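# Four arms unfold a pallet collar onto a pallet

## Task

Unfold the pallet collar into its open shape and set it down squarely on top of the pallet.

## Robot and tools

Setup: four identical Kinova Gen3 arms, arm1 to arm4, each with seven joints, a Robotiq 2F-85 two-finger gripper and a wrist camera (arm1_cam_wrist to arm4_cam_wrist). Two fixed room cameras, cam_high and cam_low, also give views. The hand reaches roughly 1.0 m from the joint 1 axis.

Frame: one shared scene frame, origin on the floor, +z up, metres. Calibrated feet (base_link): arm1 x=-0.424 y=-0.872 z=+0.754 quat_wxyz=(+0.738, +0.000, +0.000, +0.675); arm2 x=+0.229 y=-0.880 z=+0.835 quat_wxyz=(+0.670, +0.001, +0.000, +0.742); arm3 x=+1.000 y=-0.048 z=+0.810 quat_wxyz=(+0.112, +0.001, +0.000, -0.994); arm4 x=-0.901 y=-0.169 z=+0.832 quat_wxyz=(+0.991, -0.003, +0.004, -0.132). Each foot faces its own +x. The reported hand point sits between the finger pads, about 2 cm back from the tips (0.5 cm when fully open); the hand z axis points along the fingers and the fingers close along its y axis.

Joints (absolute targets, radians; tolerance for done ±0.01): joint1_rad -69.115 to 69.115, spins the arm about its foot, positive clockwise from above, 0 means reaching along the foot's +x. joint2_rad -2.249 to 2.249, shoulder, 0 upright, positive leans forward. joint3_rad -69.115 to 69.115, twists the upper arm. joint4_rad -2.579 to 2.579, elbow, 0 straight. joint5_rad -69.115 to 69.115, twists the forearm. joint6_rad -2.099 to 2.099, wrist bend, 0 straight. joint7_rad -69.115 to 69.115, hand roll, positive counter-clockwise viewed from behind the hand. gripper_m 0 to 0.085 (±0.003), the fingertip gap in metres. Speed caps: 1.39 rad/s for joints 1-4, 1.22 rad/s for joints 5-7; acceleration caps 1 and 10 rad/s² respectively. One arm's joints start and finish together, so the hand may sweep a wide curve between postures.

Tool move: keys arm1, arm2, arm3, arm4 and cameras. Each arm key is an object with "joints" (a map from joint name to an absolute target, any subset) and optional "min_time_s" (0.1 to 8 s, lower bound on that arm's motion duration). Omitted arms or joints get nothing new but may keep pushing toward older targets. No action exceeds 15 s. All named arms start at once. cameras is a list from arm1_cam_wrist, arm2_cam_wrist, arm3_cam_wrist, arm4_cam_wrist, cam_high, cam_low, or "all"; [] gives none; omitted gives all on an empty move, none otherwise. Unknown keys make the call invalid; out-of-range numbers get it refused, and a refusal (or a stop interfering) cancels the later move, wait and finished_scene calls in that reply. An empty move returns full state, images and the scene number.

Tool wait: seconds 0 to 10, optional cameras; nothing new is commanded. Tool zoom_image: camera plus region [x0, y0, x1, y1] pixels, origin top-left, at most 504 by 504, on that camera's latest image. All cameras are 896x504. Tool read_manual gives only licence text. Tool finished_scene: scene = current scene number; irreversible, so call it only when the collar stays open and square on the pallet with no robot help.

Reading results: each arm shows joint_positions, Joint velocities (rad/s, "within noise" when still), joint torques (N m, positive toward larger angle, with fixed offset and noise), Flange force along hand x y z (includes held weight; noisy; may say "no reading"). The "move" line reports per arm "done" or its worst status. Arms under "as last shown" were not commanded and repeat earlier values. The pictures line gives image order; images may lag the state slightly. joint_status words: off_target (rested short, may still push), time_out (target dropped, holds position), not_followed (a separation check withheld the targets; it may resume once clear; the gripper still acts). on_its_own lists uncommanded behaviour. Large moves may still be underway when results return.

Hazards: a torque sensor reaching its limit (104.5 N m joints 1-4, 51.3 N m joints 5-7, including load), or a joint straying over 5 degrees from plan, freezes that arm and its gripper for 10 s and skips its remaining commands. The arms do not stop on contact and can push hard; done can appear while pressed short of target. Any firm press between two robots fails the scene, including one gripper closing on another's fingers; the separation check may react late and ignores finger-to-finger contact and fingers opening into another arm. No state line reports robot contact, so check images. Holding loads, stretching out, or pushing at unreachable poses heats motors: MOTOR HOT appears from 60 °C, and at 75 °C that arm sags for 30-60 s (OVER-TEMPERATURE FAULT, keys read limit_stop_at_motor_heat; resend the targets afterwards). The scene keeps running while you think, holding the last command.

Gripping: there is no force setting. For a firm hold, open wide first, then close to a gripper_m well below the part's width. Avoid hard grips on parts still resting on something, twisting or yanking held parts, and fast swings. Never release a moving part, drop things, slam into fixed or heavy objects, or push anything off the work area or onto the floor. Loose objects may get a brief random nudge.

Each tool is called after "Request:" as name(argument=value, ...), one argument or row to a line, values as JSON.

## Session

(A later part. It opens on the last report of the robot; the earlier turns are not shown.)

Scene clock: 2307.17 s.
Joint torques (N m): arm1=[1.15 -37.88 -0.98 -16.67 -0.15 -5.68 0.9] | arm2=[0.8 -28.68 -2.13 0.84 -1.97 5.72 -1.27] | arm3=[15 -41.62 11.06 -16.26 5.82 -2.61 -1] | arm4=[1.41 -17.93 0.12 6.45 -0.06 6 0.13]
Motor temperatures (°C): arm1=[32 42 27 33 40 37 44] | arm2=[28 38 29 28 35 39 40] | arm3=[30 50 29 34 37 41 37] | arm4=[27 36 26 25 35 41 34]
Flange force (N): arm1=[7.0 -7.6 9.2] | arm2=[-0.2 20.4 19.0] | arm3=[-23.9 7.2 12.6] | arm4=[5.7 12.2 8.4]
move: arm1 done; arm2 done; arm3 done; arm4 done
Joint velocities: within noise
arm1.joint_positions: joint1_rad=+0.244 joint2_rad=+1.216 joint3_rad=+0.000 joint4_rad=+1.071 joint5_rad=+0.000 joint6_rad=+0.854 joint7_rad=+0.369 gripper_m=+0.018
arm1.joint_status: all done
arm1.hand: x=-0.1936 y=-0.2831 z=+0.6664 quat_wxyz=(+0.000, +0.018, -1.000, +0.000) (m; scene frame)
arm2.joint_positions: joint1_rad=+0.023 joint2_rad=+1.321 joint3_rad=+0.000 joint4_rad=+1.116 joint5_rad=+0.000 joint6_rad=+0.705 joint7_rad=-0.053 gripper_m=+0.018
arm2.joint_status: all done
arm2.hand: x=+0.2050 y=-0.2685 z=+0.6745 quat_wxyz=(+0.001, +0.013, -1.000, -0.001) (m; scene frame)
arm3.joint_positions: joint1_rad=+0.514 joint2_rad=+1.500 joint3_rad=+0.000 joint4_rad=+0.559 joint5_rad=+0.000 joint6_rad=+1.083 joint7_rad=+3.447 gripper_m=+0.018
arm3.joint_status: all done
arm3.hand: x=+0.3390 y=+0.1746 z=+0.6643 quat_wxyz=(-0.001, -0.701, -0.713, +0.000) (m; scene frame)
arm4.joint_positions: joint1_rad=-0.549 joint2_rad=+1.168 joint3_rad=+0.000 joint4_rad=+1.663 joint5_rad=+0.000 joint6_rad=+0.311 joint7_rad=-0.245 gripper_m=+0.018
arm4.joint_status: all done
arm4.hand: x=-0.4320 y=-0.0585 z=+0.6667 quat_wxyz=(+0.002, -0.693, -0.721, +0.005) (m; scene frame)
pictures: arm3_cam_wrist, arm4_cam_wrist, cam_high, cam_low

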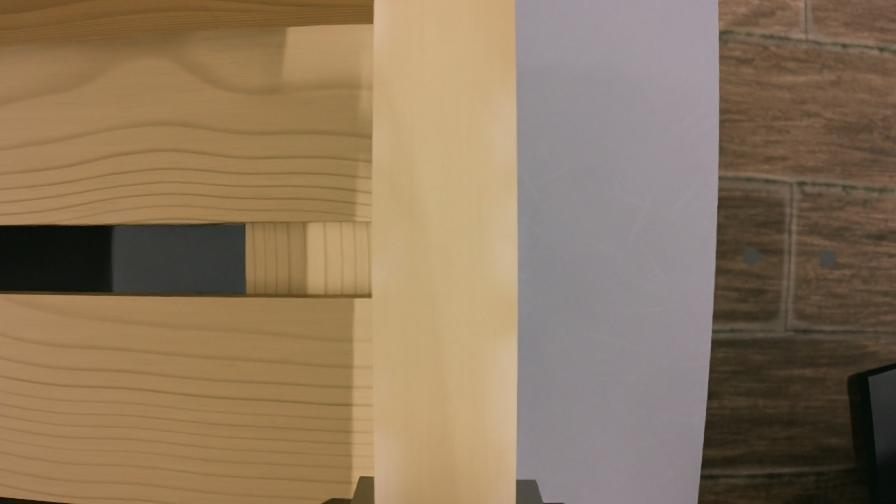

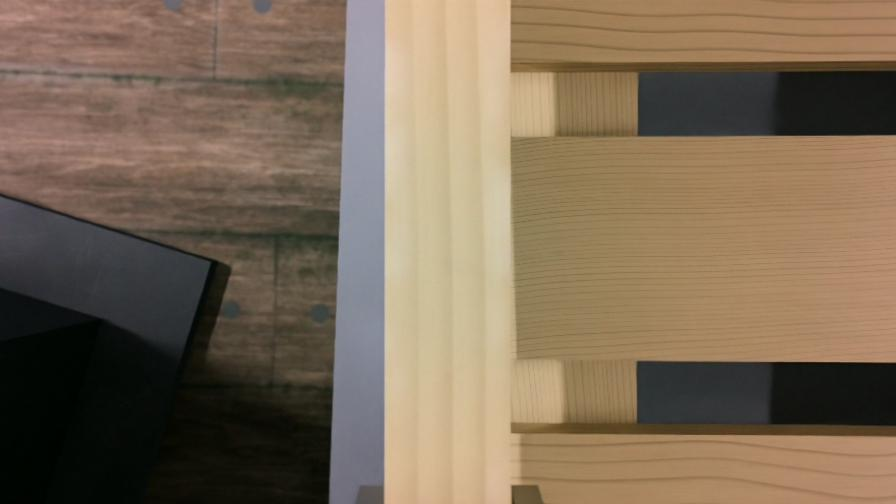

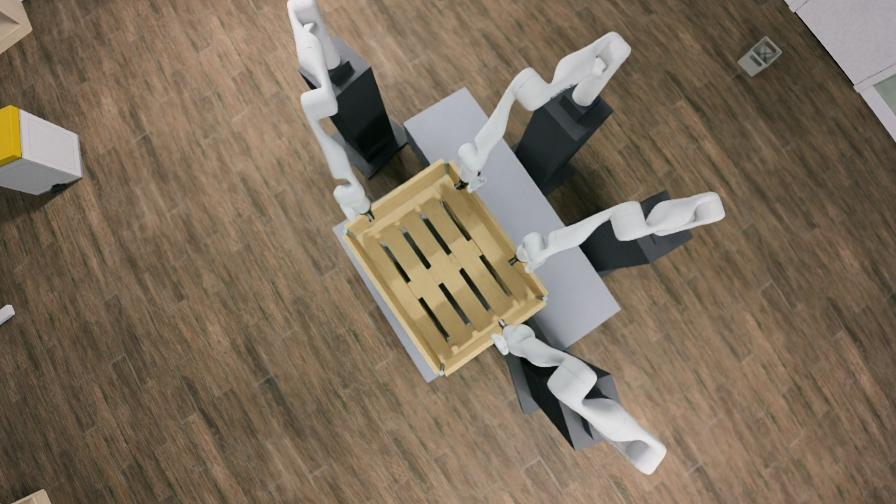

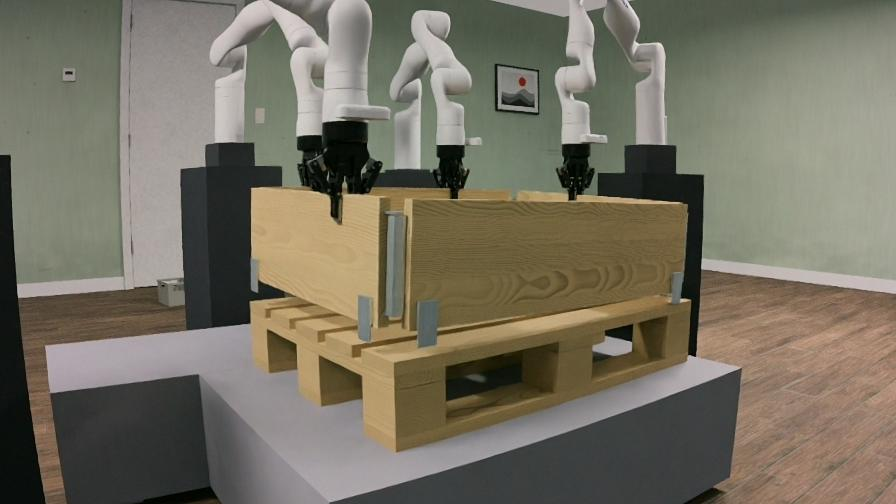

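Request:
move(
  arm1={"joints":{"joint2_rad":1.2647,"joint4_rad":1.0541,"joint6_rad":0.8228},"min_time_s":2},
  arm2={"joints":{"joint2_rad":1.3753,"joint4_rad":1.0826,"joint6_rad":0.6837},"min_time_s":2},
  arm3={"joints":{"joint2_rad":1.5582,"joint4_rad":0.5074,"joint6_rad":1.076},"min_time_s":2},
  arm4={"joints":{"joint2_rad":1.2286,"joint4_rad":1.6332,"joint6_rad":0.2798},"min_time_s":2},
  cameras=["cam_low"],
)

Request:
zoom_image(
  camera="cam_low",
  region=[230, 180, 482, 432],
)

Request:
zoom_image(
  camera="cam_low",
  region=[500, 180, 752, 382],
)

Scene clock: 2347.47 s.
Joint torques (N m): arm1=[2.62 -39.6 0.64 -17.14 0.72 -5.44 1.18] | arm2=[3.32 -28.3 0.42 1.69 -0.96 6.4 -1.16] | arm3=[14.22 -40.48 10.55 -15.52 5.73 -2.22 -1.06] | arm4=[0.2 -11.06 -0.91 5.6 0.02 4.24 0.21]
Motor temperatures (°C): arm1=[32 42 27 32 40 37 44] | arm2=[28 38 29 28 35 39 40] | arm3=[30 49 29 34 37 41 37] | arm4=[27 36 26 25 35 42 34]
Flange force (N): arm1=[10.3 -8.2 11.4] | arm2=[4.1 20.6 20.3] | arm3=no reading | arm4=[2.7 9.2 -10.2]
move: arm1 done; arm2 done; arm3 done; arm4 done
Joint velocities: within noise
arm1.joint_positions: joint1_rad=+0.244 joint2_rad=+1.265 joint3_rad=+0.000 joint4_rad=+1.054 joint5_rad=+0.000 joint6_rad=+0.823 joint7_rad=+0.369 gripper_m=+0.018
arm1.joint_status: all done
arm1.hand: x=-0.1936 y=-0.2831 z=+0.6398 quat_wxyz=(+0.000, +0.018, -1.000, +0.000) (m; scene frame)
arm2.joint_positions: joint1_rad=+0.023 joint2_rad=+1.375 joint3_rad=+0.000 joint4_rad=+1.083 joint5_rad=+0.000 joint6_rad=+0.684 joint7_rad=-0.053 gripper_m=+0.018
arm2.joint_status: all done
arm2.hand: x=+0.2049 y=-0.2685 z=+0.6480 quat_wxyz=(+0.001, +0.013, -1.000, -0.001) (m; scene frame)
arm3.joint_positions: joint1_rad=+0.514 joint2_rad=+1.558 joint3_rad=+0.000 joint4_rad=+0.507 joint5_rad=+0.000 joint6_rad=+1.076 joint7_rad=+3.447 gripper_m=+0.018
arm3.joint_status: all done
arm3.hand: x=+0.3391 y=+0.1747 z=+0.6379 quat_wxyz=(-0.001, -0.701, -0.713, +0.000) (m; scene frame)
arm4.joint_positions: joint1_rad=-0.549 joint2_rad=+1.229 joint3_rad=+0.000 joint4_rad=+1.633 joint5_rad=+0.000 joint6_rad=+0.280 joint7_rad=-0.245 gripper_m=+0.018
arm4.joint_status: all done
arm4.hand: x=-0.4322 y=-0.0586 z=+0.6402 quat_wxyz=(+0.002, -0.693, -0.721, +0.005) (m; scene frame)
pictures: cam_low

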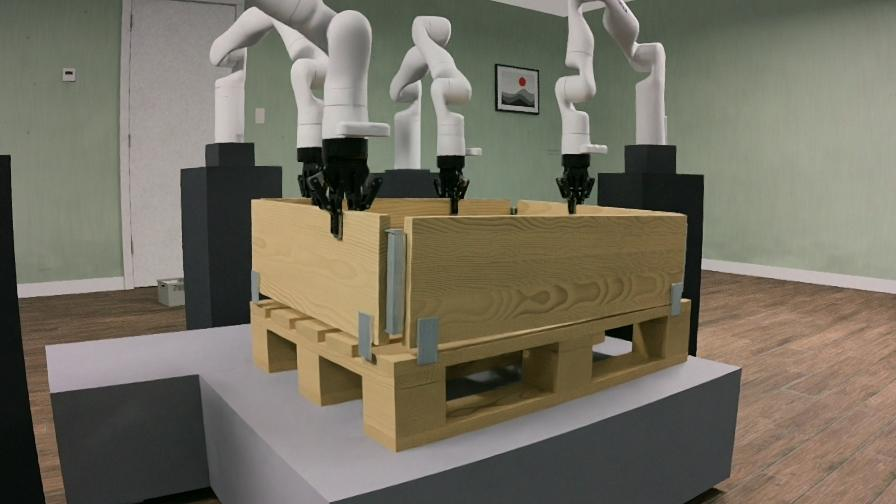

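Scaled by 2.000 from the camera's 896x504 image, which has a finer 1280x720 frame.

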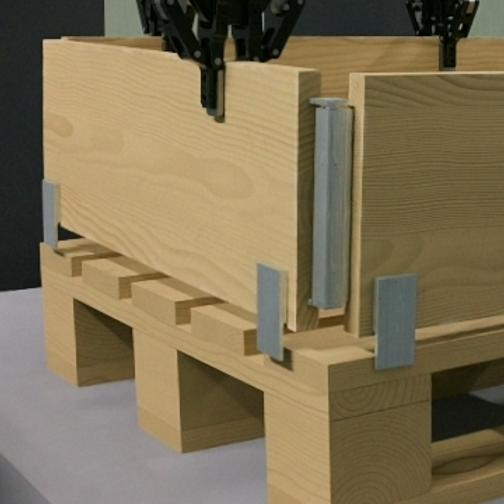

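Scaled by 2.000 from the camera's 896x504 image, which has a finer 1280x720 frame.

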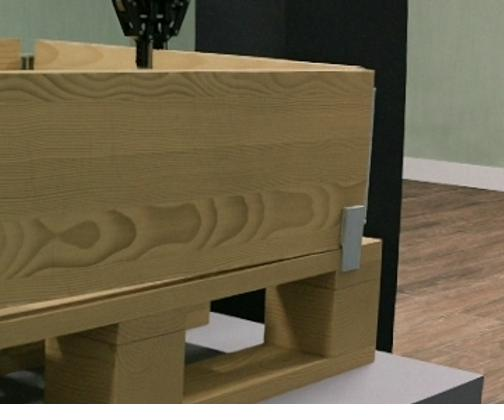

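Request:
move(
  arm1={"joints":{"joint2_rad":1.2928,"joint4_rad":1.042,"joint6_rad":0.8068},"min_time_s":2},
  arm2={"joints":{"joint2_rad":1.407,"joint4_rad":1.0606,"joint6_rad":0.674},"min_time_s":2},
  arm3={"joints":{"joint2_rad":1.5945,"joint4_rad":0.4699,"joint6_rad":1.0772},"min_time_s":2},
  arm4={"joints":{"joint2_rad":1.263,"joint4_rad":1.6139,"joint6_rad":0.2647},"min_time_s":2},
  cameras=["cam_low"],
)

Request:
zoom_image(
  camera="cam_low",
  region=[230, 180, 482, 432],
)

Request:
zoom_image(
  camera="cam_low",
  region=[500, 180, 752, 382],
)

Scene clock: 2370.53 s.
Joint torques (N m): arm1=[-1.58 -53.72 -2.83 -21.45 -1.06 -4.04 0.61] | arm2=[0.44 -34.6 -2.83 0.23 -2.48 7.29 -1.63] | arm3=[10.23 -39.75 7.74 -19.37 4.31 -6.82 -1.05] | arm4=[-22.34 44.64 -28.55 -19.34 -3.4 -15.85 0.04]
Motor temperatures (°C): arm1=[32 42 27 32 40 37 44] | arm2=[28 38 29 28 35 39 40] | arm3=[30 48 29 34 37 41 37] | arm4=[27 36 26 25 35 42 34]
Flange force (N): arm1=[4.0 -12.6 35.4] | arm2=[-1.4 20.3 32.3] | arm3=no reading | arm4=[-55.4 -43.4 -190.7]
move: arm1 done; arm2 done; arm3 done; arm4 done
TORQUE WARNING: arm1's joint2_rad reached its warning level (56.7 N m). A warning alone does not stop the arm.
Joint velocities: within noise
arm1.joint_positions: joint1_rad=+0.244 joint2_rad=+1.293 joint3_rad=+0.000 joint4_rad=+1.042 joint5_rad=+0.000 joint6_rad=+0.807 joint7_rad=+0.369 gripper_m=+0.018
arm1.joint_status: all done
arm1.hand: x=-0.1936 y=-0.2831 z=+0.6249 quat_wxyz=(+0.000, +0.018, -1.000, +0.000) (m; scene frame)
arm2.joint_positions: joint1_rad=+0.023 joint2_rad=+1.407 joint3_rad=+0.000 joint4_rad=+1.061 joint5_rad=+0.000 joint6_rad=+0.674 joint7_rad=-0.053 gripper_m=+0.018
arm2.joint_status: all done
arm2.hand: x=+0.2050 y=-0.2685 z=+0.6330 quat_wxyz=(+0.001, +0.013, -1.000, -0.001) (m; scene frame)
arm3.joint_positions: joint1_rad=+0.514 joint2_rad=+1.594 joint3_rad=+0.000 joint4_rad=+0.470 joint5_rad=+0.000 joint6_rad=+1.077 joint7_rad=+3.447 gripper_m=+0.018
arm3.joint_status: all done
arm3.hand: x=+0.3390 y=+0.1747 z=+0.6229 quat_wxyz=(-0.001, -0.701, -0.713, +0.000) (m; scene frame)
arm4.joint_positions: joint1_rad=-0.549 joint2_rad=+1.261 joint3_rad=+0.000 joint4_rad=+1.614 joint5_rad=+0.000 joint6_rad=+0.265 joint7_rad=-0.245 gripper_m=+0.018
arm4.joint_status: all done
arm4.hand: x=-0.4313 y=-0.0584 z=+0.6264 quat_wxyz=(+0.001, -0.693, -0.721, +0.004) (m; scene frame)
pictures: cam_low

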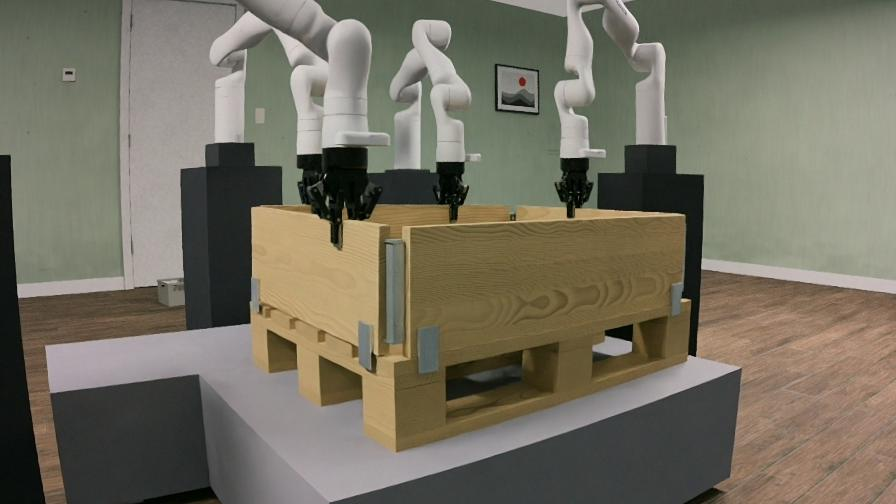

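Scaled by 2.000 from the camera's 896x504 image, which has a finer 1280x720 frame.

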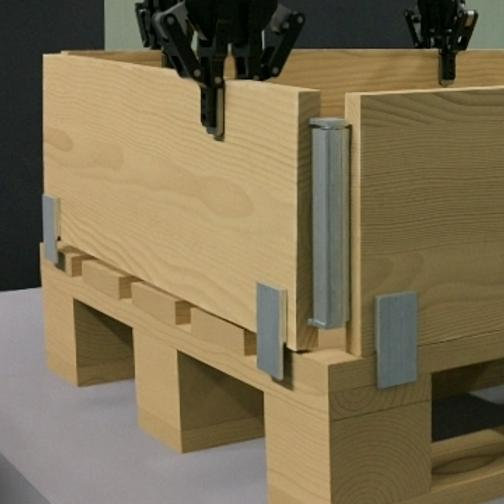

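Scaled by 2.000 from the camera's 896x504 image, which has a finer 1280x720 frame.

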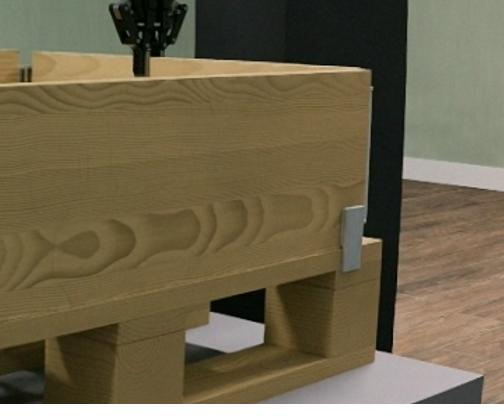

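Request:
move(
  arm4={"joints":{"joint2_rad":1.253,"joint4_rad":1.6195,"joint6_rad":0.2691},"min_time_s":1},
)

Request:
move(
  arm4={"joints":{"gripper_m":0.085}},
)

Request:
move(
  arm4={"joints":{"joint2_rad":0.93,"joint4_rad":1.6966,"joint6_rad":0.5149},"min_time_s":2},
  cameras=["cam_low","arm4_cam_wrist"],
)

Request:
zoom_image(
  camera="cam_low",
  region=[500, 180, 752, 382],
)

Scene clock: 2390.93 s.
Joint torques (N m): arm1=[2.48 -46.63 0.67 -15.89 0.63 -2.1 1.07] | arm2=[2.91 -29.06 -0.02 1.19 -1.19 6.41 -1.23] | arm3=[13.1 -38.92 9.46 -16.82 5.32 -4.47 -0.99] | arm4=[-10.5 2.6 -14.14 3.09 -1.75 1.59 0.11]
Motor temperatures (°C): arm1=[32 44 27 33 39 37 44] | arm2=[28 39 29 28 35 39 40] | arm3=[30 47 29 34 37 41 37] | arm4=[28 39 27 26 35 43 34]
Flange force (N): arm1=[6.8 -1.0 28.8] | arm2=[3.3 18.8 21.5] | arm3=no reading | arm4=[-20.9 4.8 -47.5]
move: arm4 done
Joint velocities: within noise
arm1, arm2: as last shown
arm1.hand: x=-0.1937 y=-0.2831 z=+0.6249 quat_wxyz=(+0.000, +0.018, -1.000, +0.000) (m; scene frame)
arm2.hand: x=+0.2049 y=-0.2684 z=+0.6330 quat_wxyz=(+0.001, +0.013, -1.000, -0.001) (m; scene frame)
arm3.joint_positions: joint1_rad=+0.514 joint2_rad=+1.594 joint3_rad=+0.000 joint4_rad=+0.470 joint5_rad=+0.000 joint6_rad=+1.077 joint7_rad=+3.447 gripper_m=+0.018
arm3.joint_status: not commanded
arm3.hand: x=+0.3390 y=+0.1747 z=+0.6229 quat_wxyz=(-0.001, -0.701, -0.713, +0.000) (m; scene frame)
arm4.joint_positions: joint1_rad=-0.549 joint2_rad=+1.253 joint3_rad=+0.000 joint4_rad=+1.619 joint5_rad=+0.000 joint6_rad=+0.269 joint7_rad=-0.245 gripper_m=+0.018
arm4.joint_status: all done
arm4.hand: x=-0.4323 y=-0.0586 z=+0.6296 quat_wxyz=(+0.002, -0.693, -0.721, +0.005) (m; scene frame)
pictures: none

Scene clock: 2392.10 s.
Joint torques (N m): arm1=[1.18 -32.92 -0.25 -13.98 0.65 -4.77 1.17] | arm2=[1.21 -28.66 -1.17 2.33 -1.29 7.36 -1.04] | arm3=[13.66 -40.3 9.82 -16.28 5.39 -3.08 -1.18] | arm4=[0.31 -21.52 -0.62 -2.23 -0.19 0.29 -0.01]
Motor temperatures (°C): arm1=[32 44 27 33 39 37 44] | arm2=[28 39 29 28 35 39 40] | arm3=[30 47 29 34 37 41 37] | arm4=[28 39 27 26 35 43 34]
Flange force (N): arm1=[7.9 -8.3 1.7] | arm2=[0.8 20.9 22.9] | arm3=no reading | arm4=[0.5 -0.9 -0.3]
move: arm4 done
Joint velocities: within noise
arm1, arm2: as last shown
arm1.hand: x=-0.1936 y=-0.2832 z=+0.6248 quat_wxyz=(+0.000, +0.018, -1.000, +0.000) (m; scene frame)
arm2.hand: x=+0.2049 y=-0.2685 z=+0.6330 quat_wxyz=(+0.001, +0.013, -1.000, -0.001) (m; scene frame)
arm3.joint_positions: joint1_rad=+0.514 joint2_rad=+1.594 joint3_rad=+0.000 joint4_rad=+0.470 joint5_rad=+0.000 joint6_rad=+1.077 joint7_rad=+3.447 gripper_m=+0.018
arm3.joint_status: not commanded
arm3.hand: x=+0.3390 y=+0.1746 z=+0.6229 quat_wxyz=(-0.001, -0.701, -0.713, +0.000) (m; scene frame)
arm4.joint_positions: joint1_rad=-0.549 joint2_rad=+1.253 joint3_rad=+0.000 joint4_rad=+1.620 joint5_rad=+0.000 joint6_rad=+0.269 joint7_rad=-0.245 gripper_m=+0.085
arm4.joint_status: all done
arm4.hand: x=-0.4323 y=-0.0586 z=+0.6296 quat_wxyz=(+0.002, -0.693, -0.721, +0.005) (m; scene frame)
pictures: none

Scene clock: 2394.43 s.
Joint torques (N m): arm1=[1.17 -33 -0.21 -13.98 0.64 -4.78 1.16] | arm2=[1.22 -28.76 -1.13 2.35 -1.29 7.33 -1.1] | arm3=[13.65 -40.34 9.78 -16.27 5.43 -3.05 -1.15] | arm4=[0.3 -20.57 -0.7 -4.24 -0.18 0.29 -0.04]
Motor temperatures (°C): arm1=[32 43 27 33 39 37 44] | arm2=[28 39 29 28 35 39 40] | arm3=[30 47 29 34 37 41 37] | arm4=[28 39 27 26 35 43 34]
Flange force (N): arm1=[7.8 -8.1 1.8] | arm2=[0.8 21.3 23.2] | arm3=no reading | arm4=[0.6 -0.7 -0.2]
move: arm4 done
Joint velocities: within noise
arm1, arm2: as last shown
arm3.joint_positions: joint1_rad=+0.514 joint2_rad=+1.594 joint3_rad=+0.000 joint4_rad=+0.470 joint5_rad=+0.000 joint6_rad=+1.077 joint7_rad=+3.447 gripper_m=+0.018
arm3.joint_status: not commanded
arm3.hand: x=+0.3390 y=+0.1747 z=+0.6229 quat_wxyz=(-0.001, -0.701, -0.713, +0.000) (m; scene frame)
arm4.joint_positions: joint1_rad=-0.549 joint2_rad=+0.930 joint3_rad=+0.000 joint4_rad=+1.697 joint5_rad=+0.000 joint6_rad=+0.515 joint7_rad=-0.245 gripper_m=+0.085
arm4.joint_status: all done
arm4.hand: x=-0.4224 y=-0.0555 z=+0.7790 quat_wxyz=(+0.002, -0.693, -0.721, +0.005) (m; scene frame)
pictures: arm4_cam_wrist, cam_low

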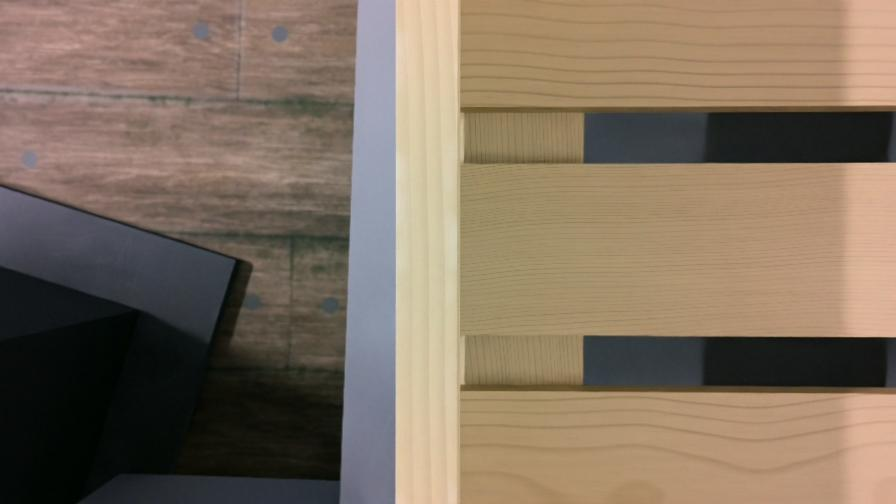

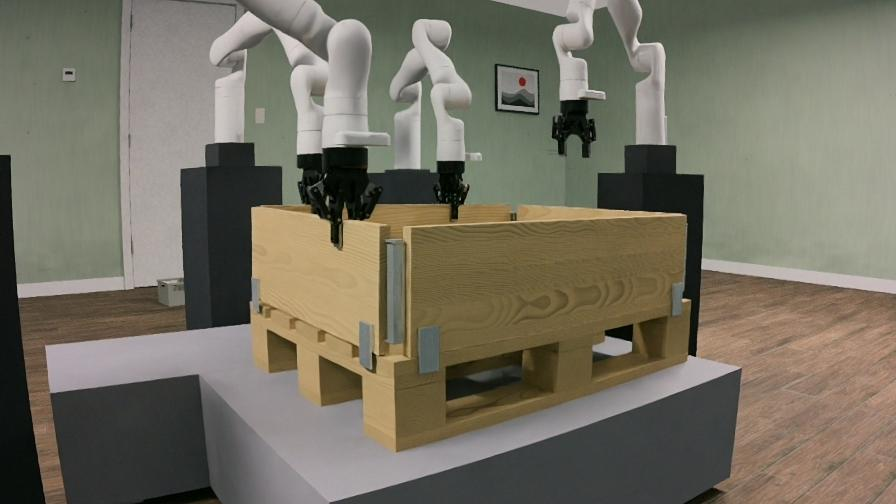

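Scaled by 2.000 from the camera's 896x504 image, which has a finer 1280x720 frame.

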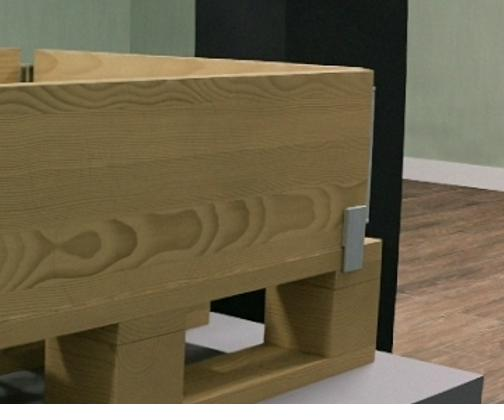

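Request:
move(
  arm1={"joints":{"joint2_rad":1.3004,"joint4_rad":1.0384,"joint6_rad":0.8028},"min_time_s":2},
  arm2={"joints":{"joint2_rad":1.4273,"joint4_rad":1.0454,"joint6_rad":0.6689},"min_time_s":2},
  arm3={"joints":{"joint2_rad":1.6201,"joint4_rad":0.4417,"joint6_rad":1.0798},"min_time_s":2},
  cameras=["cam_low"],
)

Request:
zoom_image(
  camera="cam_low",
  region=[230, 180, 482, 432],
)

Scene clock: 2411.90 s.
Joint torques (N m): arm1=[2.36 -41.45 3 -14.94 2.59 -2.78 1.21] | arm2=[2.45 -26.59 1.7 -0.92 0.15 4.85 -1.04] | arm3=[24.18 14.59 13.33 -8.53 7.95 -20.26 -1.14] | arm4=[0.29 -20.59 -0.71 -4.27 -0.21 0.27 -0.04]
Motor temperatures (°C): arm1=[32 43 27 33 39 37 44] | arm2=[28 39 29 28 35 39 40] | arm3=[30 47 29 34 37 41 37] | arm4=[28 40 27 26 35 43 34]
Flange force (N): arm1=[8.0 -3.7 19.0] | arm2=[2.7 8.9 12.1] | arm3=no reading | arm4=[0.5 -0.7 -0.2]
move: arm1 done; arm2 done; arm3 done
Joint velocities: within noise
arm1.joint_positions: joint1_rad=+0.244 joint2_rad=+1.300 joint3_rad=+0.000 joint4_rad=+1.038 joint5_rad=+0.000 joint6_rad=+0.803 joint7_rad=+0.369 gripper_m=+0.018
arm1.joint_status: all done
arm1.hand: x=-0.1937 y=-0.2832 z=+0.6208 quat_wxyz=(+0.000, +0.018, -1.000, +0.000) (m; scene frame)
arm2.joint_positions: joint1_rad=+0.023 joint2_rad=+1.427 joint3_rad=+0.000 joint4_rad=+1.045 joint5_rad=+0.000 joint6_rad=+0.669 joint7_rad=-0.053 gripper_m=+0.018
arm2.joint_status: all done
arm2.hand: x=+0.2049 y=-0.2684 z=+0.6235 quat_wxyz=(+0.001, +0.013, -1.000, -0.001) (m; scene frame)
arm3.joint_positions: joint1_rad=+0.514 joint2_rad=+1.620 joint3_rad=+0.000 joint4_rad=+0.442 joint5_rad=+0.000 joint6_rad=+1.080 joint7_rad=+3.447 gripper_m=+0.018
arm3.joint_status: all done
arm3.hand: x=+0.3390 y=+0.1745 z=+0.6129 quat_wxyz=(-0.001, -0.701, -0.713, +0.000) (m; scene frame)
arm4: as last shown
pictures: cam_low

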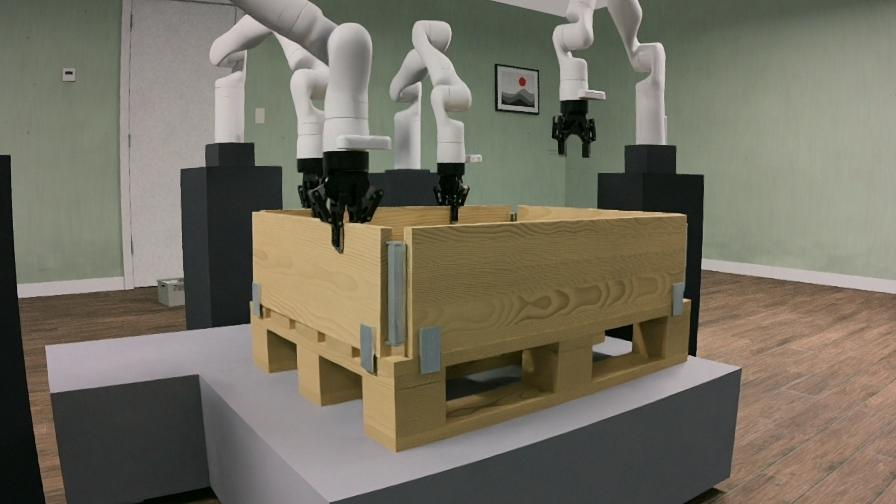

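Scaled by 2.000 from the camera's 896x504 image, which has a finer 1280x720 frame.

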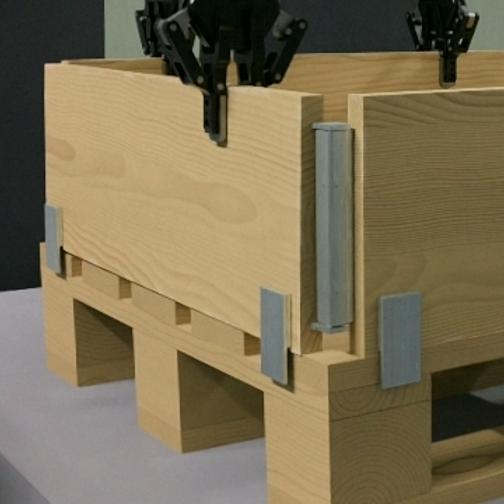

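Request:
move(
  arm1={"joints":{"joint2_rad":1.3119,"joint4_rad":1.0327,"joint6_rad":0.797},"min_time_s":2},
  arm2={"joints":{"joint2_rad":1.4369,"joint4_rad":1.038,"joint6_rad":0.6667},"min_time_s":2},
  arm3={"joints":{"joint2_rad":1.611,"joint4_rad":0.451,"joint6_rad":1.079},"min_time_s":2},
)

Request:
move(
  arm3={"joints":{"gripper_m":0.085}},
  cameras=["arm3_cam_wrist","cam_low"],
)

Scene clock: 2430.93 s.
Joint torques (N m): arm1=[-1.46 -9.65 -0.73 -14.46 1.35 -12.31 0.94] | arm2=[-4.24 -23.18 -4.77 4.75 -1.88 7.99 -1.24] | arm3=[15.01 -36.63 8.18 -12.25 3.97 0.32 -1.25] | arm4=[0.26 -20.57 -0.72 -4.2 -0.19 0.28 -0.03]
Motor temperatures (°C): arm1=[32 43 27 33 39 37 44] | arm2=[28 38 29 28 35 39 40] | arm3=[31 46 29 34 37 43 37] | arm4=[28 40 27 26 35 43 34]
Flange force (N): arm1=[12.5 -30.4 -51.3] | arm2=[-8.3 22.5 15.8] | arm3=no reading | arm4=[0.6 -0.5 -0.2]
move: arm1 done; arm2 done; arm3 done
Joint velocities: within noise
arm1.joint_positions: joint1_rad=+0.244 joint2_rad=+1.312 joint3_rad=+0.000 joint4_rad=+1.033 joint5_rad=+0.000 joint6_rad=+0.797 joint7_rad=+0.369 gripper_m=+0.018
arm1.joint_status: all done
arm1.hand: x=-0.1936 y=-0.2832 z=+0.6149 quat_wxyz=(+0.000, +0.018, -1.000, +0.000) (m; scene frame)
arm2.joint_positions: joint1_rad=+0.023 joint2_rad=+1.437 joint3_rad=+0.000 joint4_rad=+1.038 joint5_rad=+0.000 joint6_rad=+0.667 joint7_rad=-0.053 gripper_m=+0.018
arm2.joint_status: all done
arm2.hand: x=+0.2049 y=-0.2684 z=+0.6191 quat_wxyz=(+0.001, +0.013, -1.000, -0.001) (m; scene frame)
arm3.joint_positions: joint1_rad=+0.514 joint2_rad=+1.611 joint3_rad=+0.000 joint4_rad=+0.451 joint5_rad=+0.000 joint6_rad=+1.079 joint7_rad=+3.447 gripper_m=+0.018
arm3.joint_status: all done
arm3.hand: x=+0.3387 y=+0.1747 z=+0.6166 quat_wxyz=(-0.001, -0.701, -0.713, +0.000) (m; scene frame)
arm4: as last shown
pictures: none

Scene clock: 2432.13 s.
Joint torques (N m): arm1=[-1.23 -13.86 -0.38 -12.94 1.93 -10.45 1.63] | arm2=[-6.35 -36.61 -5.22 -8.54 -1.4 1.05 -0.58] | arm3=[-0.74 -27.59 0.5 -8.54 0.53 0.06 -0.01] | arm4=[0.29 -20.59 -0.72 -4.29 -0.2 0.3 -0.04]
Motor temperatures (°C): arm1=[32 43 27 33 39 37 44] | arm2=[28 38 29 28 35 39 40] | arm3=[31 46 29 34 37 43 37] | arm4=[28 40 27 26 35 43 34]
Flange force (N): arm1=[9.8 -20.5 -39.9] | arm2=[-11.0 -0.4 19.2] | arm3=no reading | arm4=[0.5 -0.9 -0.2]
move: arm3 done
Joint velocities: within noise
arm1, arm2, arm4: as last shown
arm1.hand: x=-0.1936 y=-0.2831 z=+0.6149 quat_wxyz=(+0.000, +0.018, -1.000, +0.000) (m; scene frame)
arm3.joint_positions: joint1_rad=+0.514 joint2_rad=+1.611 joint3_rad=+0.000 joint4_rad=+0.451 joint5_rad=+0.000 joint6_rad=+1.079 joint7_rad=+3.447 gripper_m=+0.085
arm3.joint_status: all done
arm3.hand: x=+0.3387 y=+0.1747 z=+0.6166 quat_wxyz=(-0.001, -0.701, -0.713, +0.000) (m; scene frame)
pictures: arm3_cam_wrist, cam_low

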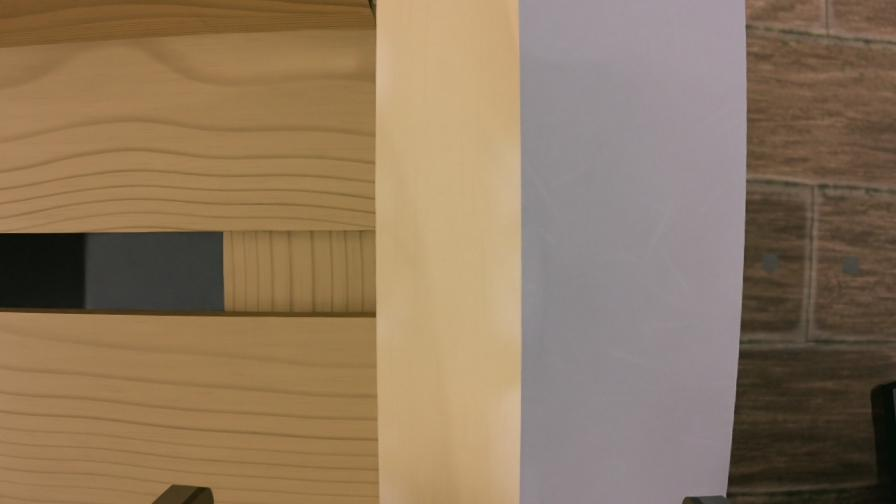

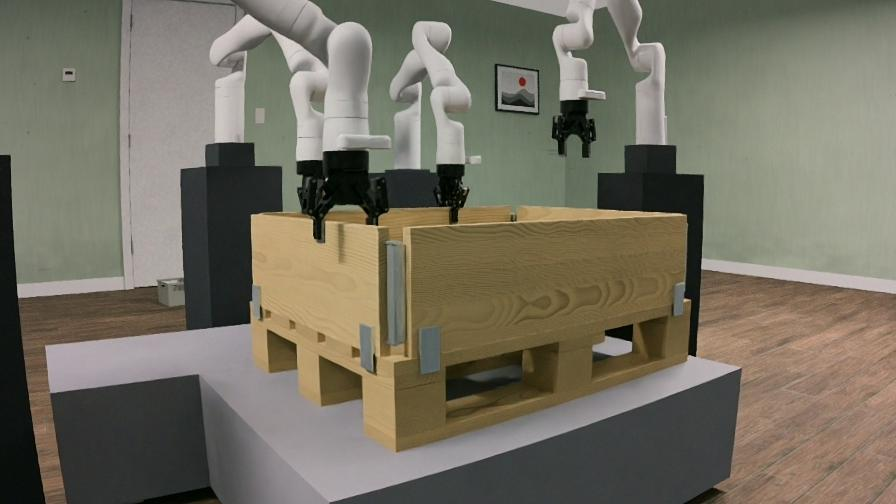

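Request:
move(
  arm1={"joints":{"joint2_rad":1.3071,"joint4_rad":1.0351,"joint6_rad":0.7994},"min_time_s":2},
  arm2={"joints":{"joint2_rad":1.4457,"joint4_rad":1.0314,"joint6_rad":0.6645},"min_time_s":2},
  arm3={"joints":{"joint2_rad":1.3988,"joint4_rad":0.6893,"joint6_rad":1.0535},"min_time_s":3},
)

Request:
move(
  arm2={"joints":{"gripper_m":0.085}},
  cameras=["cam_low"],
)

Request:
move(
  arm1={"joints":{"gripper_m":0.085}},
)

Request:
move(
  arm1={"joints":{"joint2_rad":1.1628,"joint4_rad":1.0754,"joint6_rad":0.9034},"min_time_s":2.5},
  arm2={"joints":{"joint2_rad":1.2532,"joint4_rad":1.166,"joint6_rad":0.7224},"min_time_s":2.5},
  cameras=["cam_low","cam_high","arm1_cam_wrist","arm2_cam_wrist","arm3_cam_wrist"],
)

Request:
zoom_image(
  camera="cam_high",
  region=[320, 140, 580, 400],
)

Request:
zoom_image(
  camera="cam_low",
  region=[230, 180, 482, 432],
)

Request:
zoom_image(
  camera="cam_low",
  region=[500, 180, 752, 382],
)

Scene clock: 2451.73 s.
Joint torques (N m): arm1=[-0.37 -45.7 0.98 -9.33 1.91 2.41 1.31] | arm2=[-4.42 0.75 -3.83 -11.21 -0.78 -10.26 -0.96] | arm3=[-0.68 -27.26 0.46 -8.45 0.52 0.08 -0.03] | arm4=[0.23 -20.57 -0.66 -4.25 -0.18 0.31 -0.02]
Motor temperatures (°C): arm1=[32 42 27 33 39 37 44] | arm2=[28 40 29 28 35 39 40] | arm3=[30 45 29 33 37 43 37] | arm4=[27 40 27 25 35 42 34]
Flange force (N): arm1=[-4.2 14.0 37.5] | arm2=[-8.9 -37.3 -72.2] | arm3=[-1.6 7.4 -2.1] | arm4=[0.4 -0.7 -0.2]
move: arm1 done; arm2 done; arm3 done
Joint velocities: within noise
arm1.joint_positions: joint1_rad=+0.244 joint2_rad=+1.307 joint3_rad=+0.000 joint4_rad=+1.035 joint5_rad=+0.000 joint6_rad=+0.799 joint7_rad=+0.369 gripper_m=+0.018
arm1.joint_status: all done
arm1.hand: x=-0.1936 y=-0.2832 z=+0.6173 quat_wxyz=(+0.000, +0.018, -1.000, +0.000) (m; scene frame)
arm2.joint_positions: joint1_rad=+0.023 joint2_rad=+1.446 joint3_rad=+0.000 joint4_rad=+1.031 joint5_rad=+0.000 joint6_rad=+0.665 joint7_rad=-0.053 gripper_m=+0.018
arm2.joint_status: all done
arm2.hand: x=+0.2049 y=-0.2684 z=+0.6150 quat_wxyz=(+0.001, +0.013, -1.000, -0.001) (m; scene frame)
arm3.joint_positions: joint1_rad=+0.514 joint2_rad=+1.399 joint3_rad=+0.000 joint4_rad=+0.689 joint5_rad=+0.000 joint6_rad=+1.054 joint7_rad=+3.447 gripper_m=+0.085
arm3.joint_status: all done
arm3.hand: x=+0.3482 y=+0.1719 z=+0.6984 quat_wxyz=(-0.001, -0.701, -0.713, +0.000) (m; scene frame)
arm4: as last shown
pictures: none

Scene clock: 2452.90 s.
Joint torques (N m): arm1=[-1.62 -37.97 0.45 -11.42 2.12 -1.28 1.38] | arm2=[0.66 -23.67 0.13 -6.33 0.16 -0.25 -0.39] | arm3=[-0.66 -27.17 0.54 -8.42 0.55 0.07 -0.04] | arm4=[0.32 -20.6 -0.66 -4.29 -0.22 0.25 -0.03]
Motor temperatures (°C): arm1=[32 42 27 33 39 37 44] | arm2=[28 40 29 28 35 39 40] | arm3=[30 45 29 33 37 43 37] | arm4=[27 40 27 25 35 42 34]
Flange force (N): arm1=[-0.5 0.7 17.0] | arm2=[0.7 -6.6 -5.9] | arm3=[-1.6 7.4 -2.3] | arm4=[0.6 -0.8 -0.3]
move: arm2 done
Joint velocities: within noise
arm1, arm3, arm4: as last shown
arm2.joint_positions: joint1_rad=+0.023 joint2_rad=+1.446 joint3_rad=+0.000 joint4_rad=+1.031 joint5_rad=+0.000 joint6_rad=+0.665 joint7_rad=-0.053 gripper_m=+0.085
arm2.joint_status: all done
arm2.hand: x=+0.2049 y=-0.2684 z=+0.6150 quat_wxyz=(+0.001, +0.013, -1.000, -0.001) (m; scene frame)
pictures: cam_low

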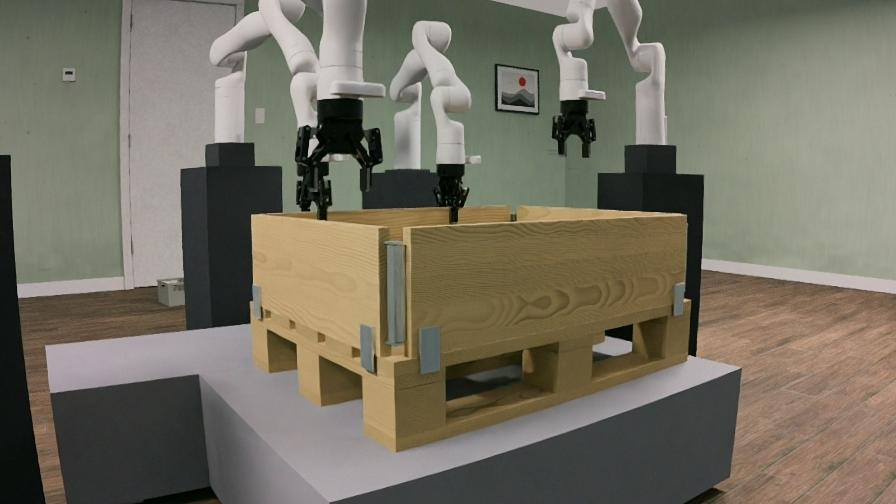

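Scene clock: 2454.07 s.
Joint torques (N m): arm1=[-0.58 -27.53 -0.99 -6.56 0.25 -0.03 0.39] | arm2=[0.61 -23.63 0.18 -6.32 0.2 -0.27 -0.34] | arm3=[-0.68 -27.25 0.45 -8.46 0.52 0.06 0.01] | arm4=[0.28 -20.61 -0.69 -4.25 -0.21 0.28 -0.05]
Motor temperatures (°C): arm1=[32 42 27 32 39 37 44] | arm2=[28 40 29 28 35 39 40] | arm3=[30 45 29 33 37 43 37] | arm4=[27 40 27 25 35 42 34]
Flange force (N): arm1=[-1.1 2.4 2.8] | arm2=[0.7 -6.5 -6.0] | arm3=[-1.7 7.5 -2.2] | arm4=[0.5 -0.7 -0.2]
move: arm1 done
Joint velocities: within noise
arm1.joint_positions: joint1_rad=+0.244 joint2_rad=+1.307 joint3_rad=+0.000 joint4_rad=+1.035 joint5_rad=+0.000 joint6_rad=+0.799 joint7_rad=+0.369 gripper_m=+0.085
arm1.joint_status: all done
arm1.hand: x=-0.1937 y=-0.2832 z=+0.6173 quat_wxyz=(+0.000, +0.018, -1.000, +0.000) (m; scene frame)
arm2, arm3, arm4: as last shown
pictures: none

Scene clock: 2456.87 s.
Joint torques (N m): arm1=[-0.57 -27.22 -1 -7.21 0.22 -0.03 0.39] | arm2=[0.64 -23.2 0.09 -6.65 0.16 -0.21 -0.37] | arm3=[-0.67 -27.29 0.43 -8.51 0.53 0.04 -0.04] | arm4=[0.23 -20.57 -0.69 -4.27 -0.22 0.28 -0.01]
Motor temperatures (°C): arm1=[31 42 27 32 39 37 44] | arm2=[28 40 29 28 35 39 40] | arm3=[30 45 29 33 37 43 37] | arm4=[27 40 27 25 35 42 34]
Flange force (N): arm1=[-1.2 2.5 2.5] | arm2=[0.7 -6.1 -4.8] | arm3=[-1.7 7.6 -2.2] | arm4=[0.4 -0.8 -0.3]
move: arm1 done; arm2 done
Joint velocities: within noise
arm1.joint_positions: joint1_rad=+0.244 joint2_rad=+1.163 joint3_rad=+0.000 joint4_rad=+1.075 joint5_rad=+0.000 joint6_rad=+0.903 joint7_rad=+0.369 gripper_m=+0.085
arm1.joint_status: all done
arm1.hand: x=-0.1931 y=-0.2817 z=+0.6992 quat_wxyz=(+0.000, +0.018, -1.000, +0.000) (m; scene frame)
arm2.joint_positions: joint1_rad=+0.023 joint2_rad=+1.253 joint3_rad=+0.000 joint4_rad=+1.166 joint5_rad=+0.000 joint6_rad=+0.722 joint7_rad=-0.053 gripper_m=+0.085
arm2.joint_status: all done
arm2.hand: x=+0.2054 y=-0.2723 z=+0.7055 quat_wxyz=(+0.001, +0.013, -1.000, -0.001) (m; scene frame)
arm3, arm4: as last shown
pictures: arm1_cam_wrist, arm2_cam_wrist, arm3_cam_wrist, cam_high, cam_low

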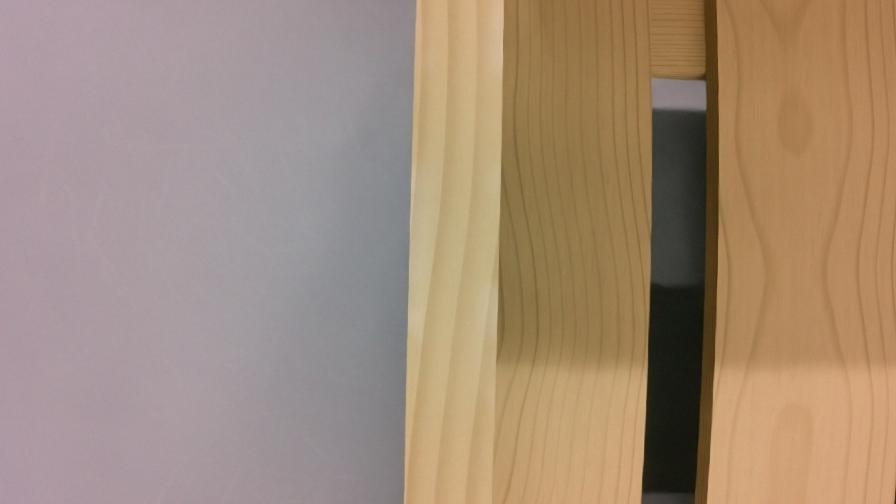

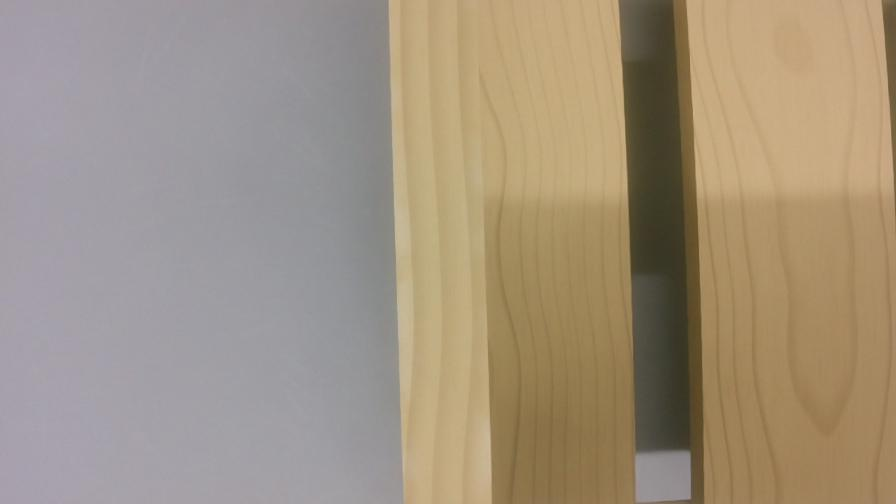

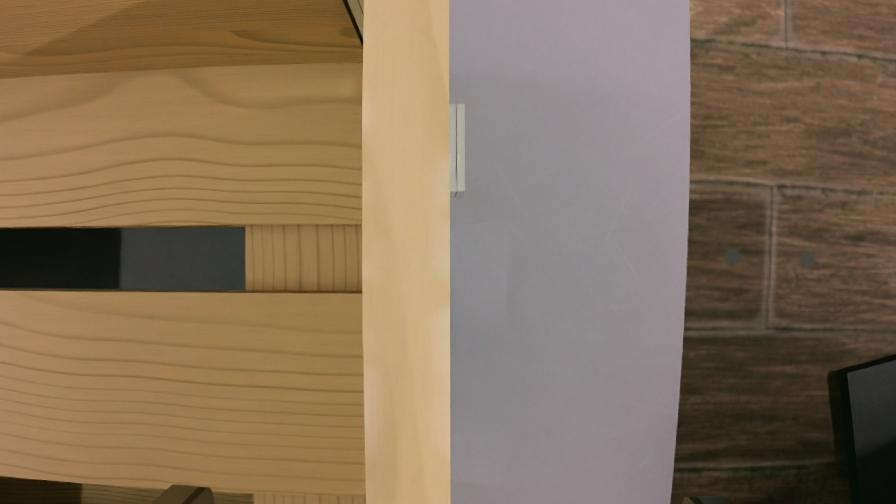

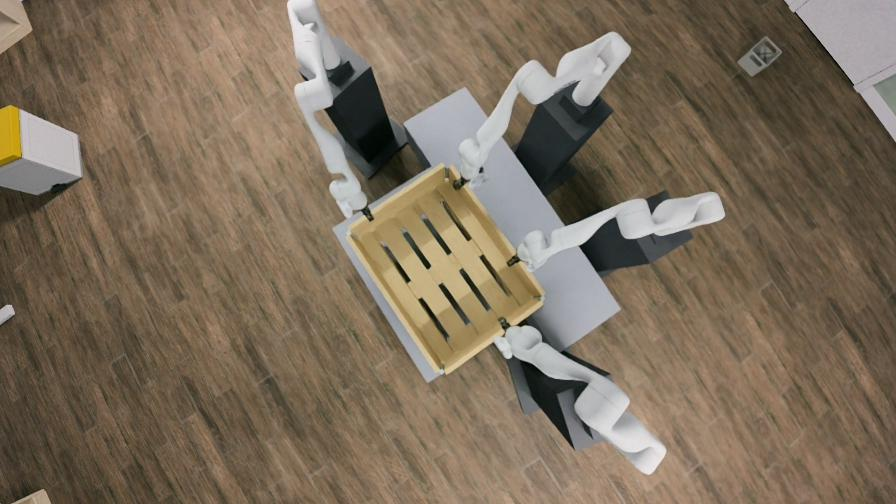

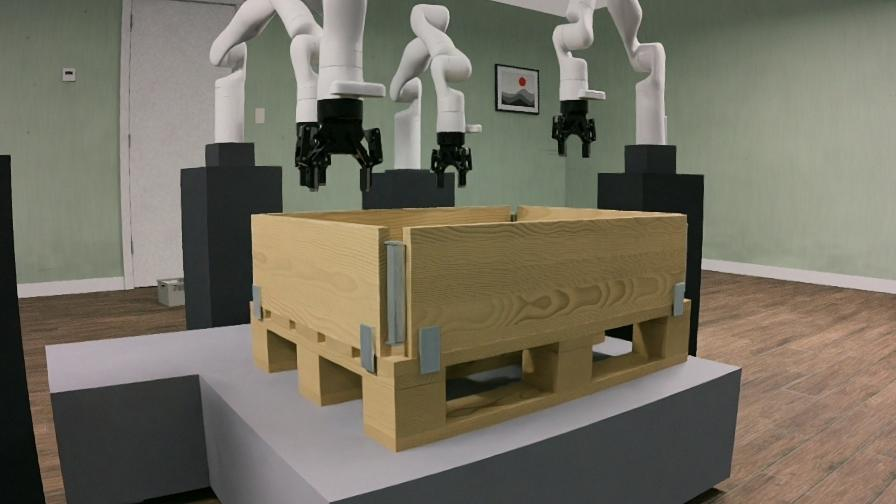

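Scaled by 1.938 from the camera's 896x504 image, which has a finer 1280x720 frame.

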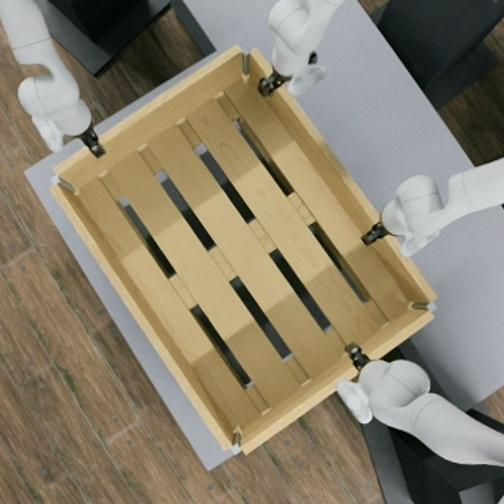

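Scaled by 2.000 from the camera's 896x504 image, which has a finer 1280x720 frame.

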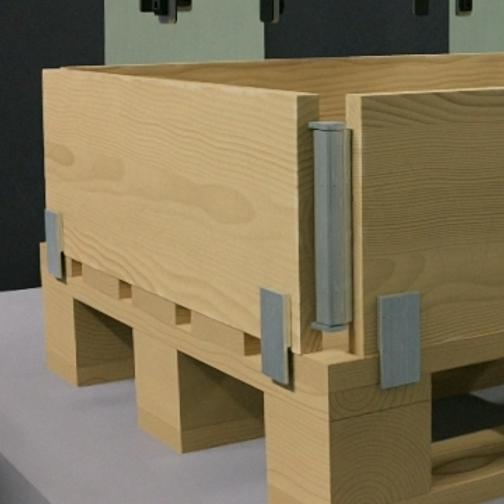

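Scaled by 2.000 from the camera's 896x504 image, which has a finer 1280x720 frame.

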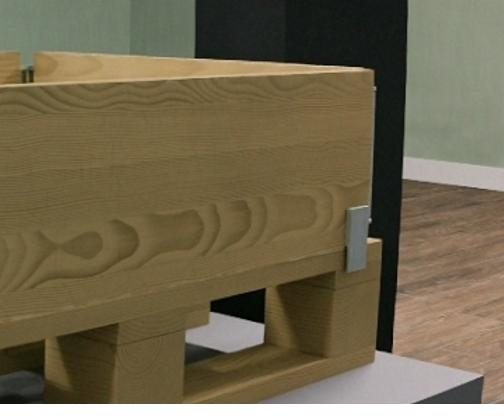

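Request:
move(
  arm4={"joints":{"joint1_rad":-0.0774,"joint2_rad":0.8109,"joint4_rad":1.9809,"joint6_rad":0.3498,"joint7_rad":-1.3838},"min_time_s":2},
  cameras=["arm4_cam_wrist"],
)

Request:
move(
  arm4={"joints":{"joint1_rad":-1.1366,"joint2_rad":1.0492,"joint4_rad":1.2751,"joint6_rad":0.8173,"joint7_rad":-2.443},"min_time_s":2},
  cameras=["arm4_cam_wrist"],
)

Scene clock: 2469.97 s.
Joint torques (N m): arm1=[-0.58 -27.23 -0.93 -7.21 0.22 -0.05 0.41] | arm2=[0.56 -23.25 0.11 -6.68 0.2 -0.26 -0.34] | arm3=[-0.66 -27.27 0.44 -8.48 0.55 0.04 -0.02] | arm4=[0.35 -17.67 -0.66 -2.93 -0.16 0.24 -0.04]
Motor temperatures (°C): arm1=[31 42 27 32 39 36 43] | arm2=[28 40 29 28 35 39 40] | arm3=[30 45 29 33 37 42 37] | arm4=[27 40 27 25 35 42 34]
Flange force (N): arm1=[-1.2 2.5 2.5] | arm2=[0.6 -6.0 -4.8] | arm3=[-1.6 7.4 -2.2] | arm4=[-0.3 -0.9 -0.3]
move: arm4 done
Joint velocities: within noise
arm1, arm2, arm3: as last shown
arm4.joint_positions: joint1_rad=-0.077 joint2_rad=+0.811 joint3_rad=+0.000 joint4_rad=+1.981 joint5_rad=+0.000 joint6_rad=+0.350 joint7_rad=-1.384 gripper_m=+0.085
arm4.joint_status: all done
arm4.hand: x=-0.5009 y=-0.2709 z=+0.7972 quat_wxyz=(-0.002, -1.000, +0.001, +0.005) (m; scene frame)
pictures: arm4_cam_wrist

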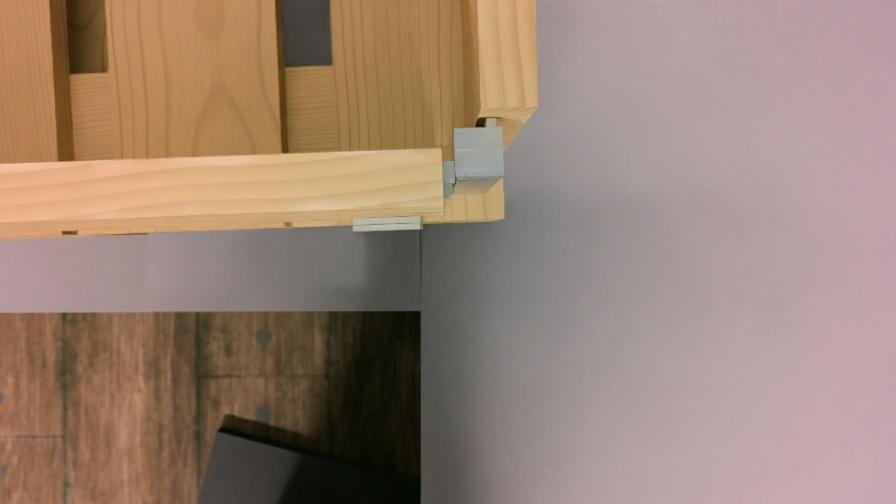

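Scene clock: 2472.37 s.
Joint torques (N m): arm1=[-0.52 -27.26 -0.98 -7.12 0.26 0 0.41] | arm2=[0.58 -23.19 0.1 -6.74 0.13 -0.21 -0.34] | arm3=[-0.72 -27.22 0.47 -8.43 0.56 0.05 0] | arm4=[0.16 -24.09 -0.65 -6.42 -0.13 0.23 -0.02]
Motor temperatures (°C): arm1=[31 42 27 32 39 36 43] | arm2=[28 40 29 28 35 39 40] | arm3=[30 45 29 33 37 42 37] | arm4=[27 40 27 25 35 42 34]
Flange force (N): arm1=[-1.3 3.0 2.6] | arm2=[0.6 -6.6 -4.9] | arm3=[-1.5 7.2 -2.2] | arm4=[-0.7 0.0 -0.2]
move: arm4 done
Joint velocities: within noise
arm1, arm2, arm3: as last shown
arm4.joint_positions: joint1_rad=-1.137 joint2_rad=+1.049 joint3_rad=+0.000 joint4_rad=+1.275 joint5_rad=+0.000 joint6_rad=+0.817 joint7_rad=-2.443 gripper_m=+0.085
arm4.joint_status: all done
arm4.hand: x=-0.5000 y=+0.2691 z=+0.7950 quat_wxyz=(-0.002, -1.000, +0.001, +0.005) (m; scene frame)
pictures: arm4_cam_wrist

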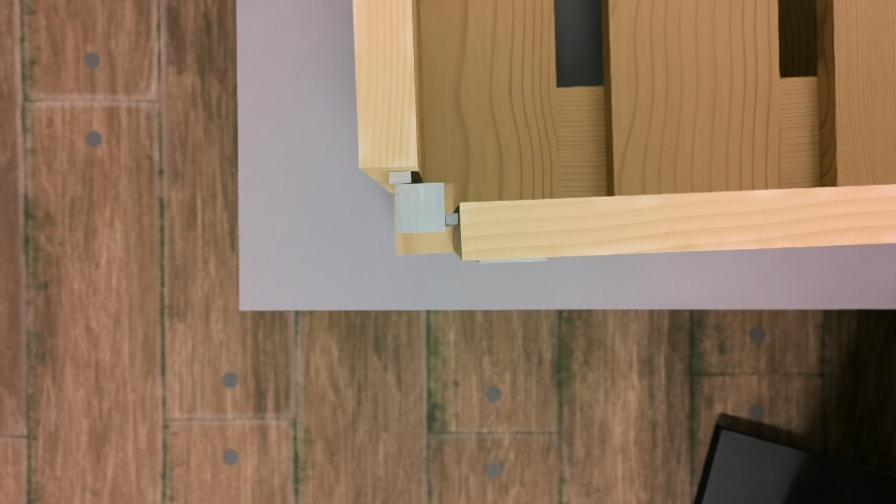

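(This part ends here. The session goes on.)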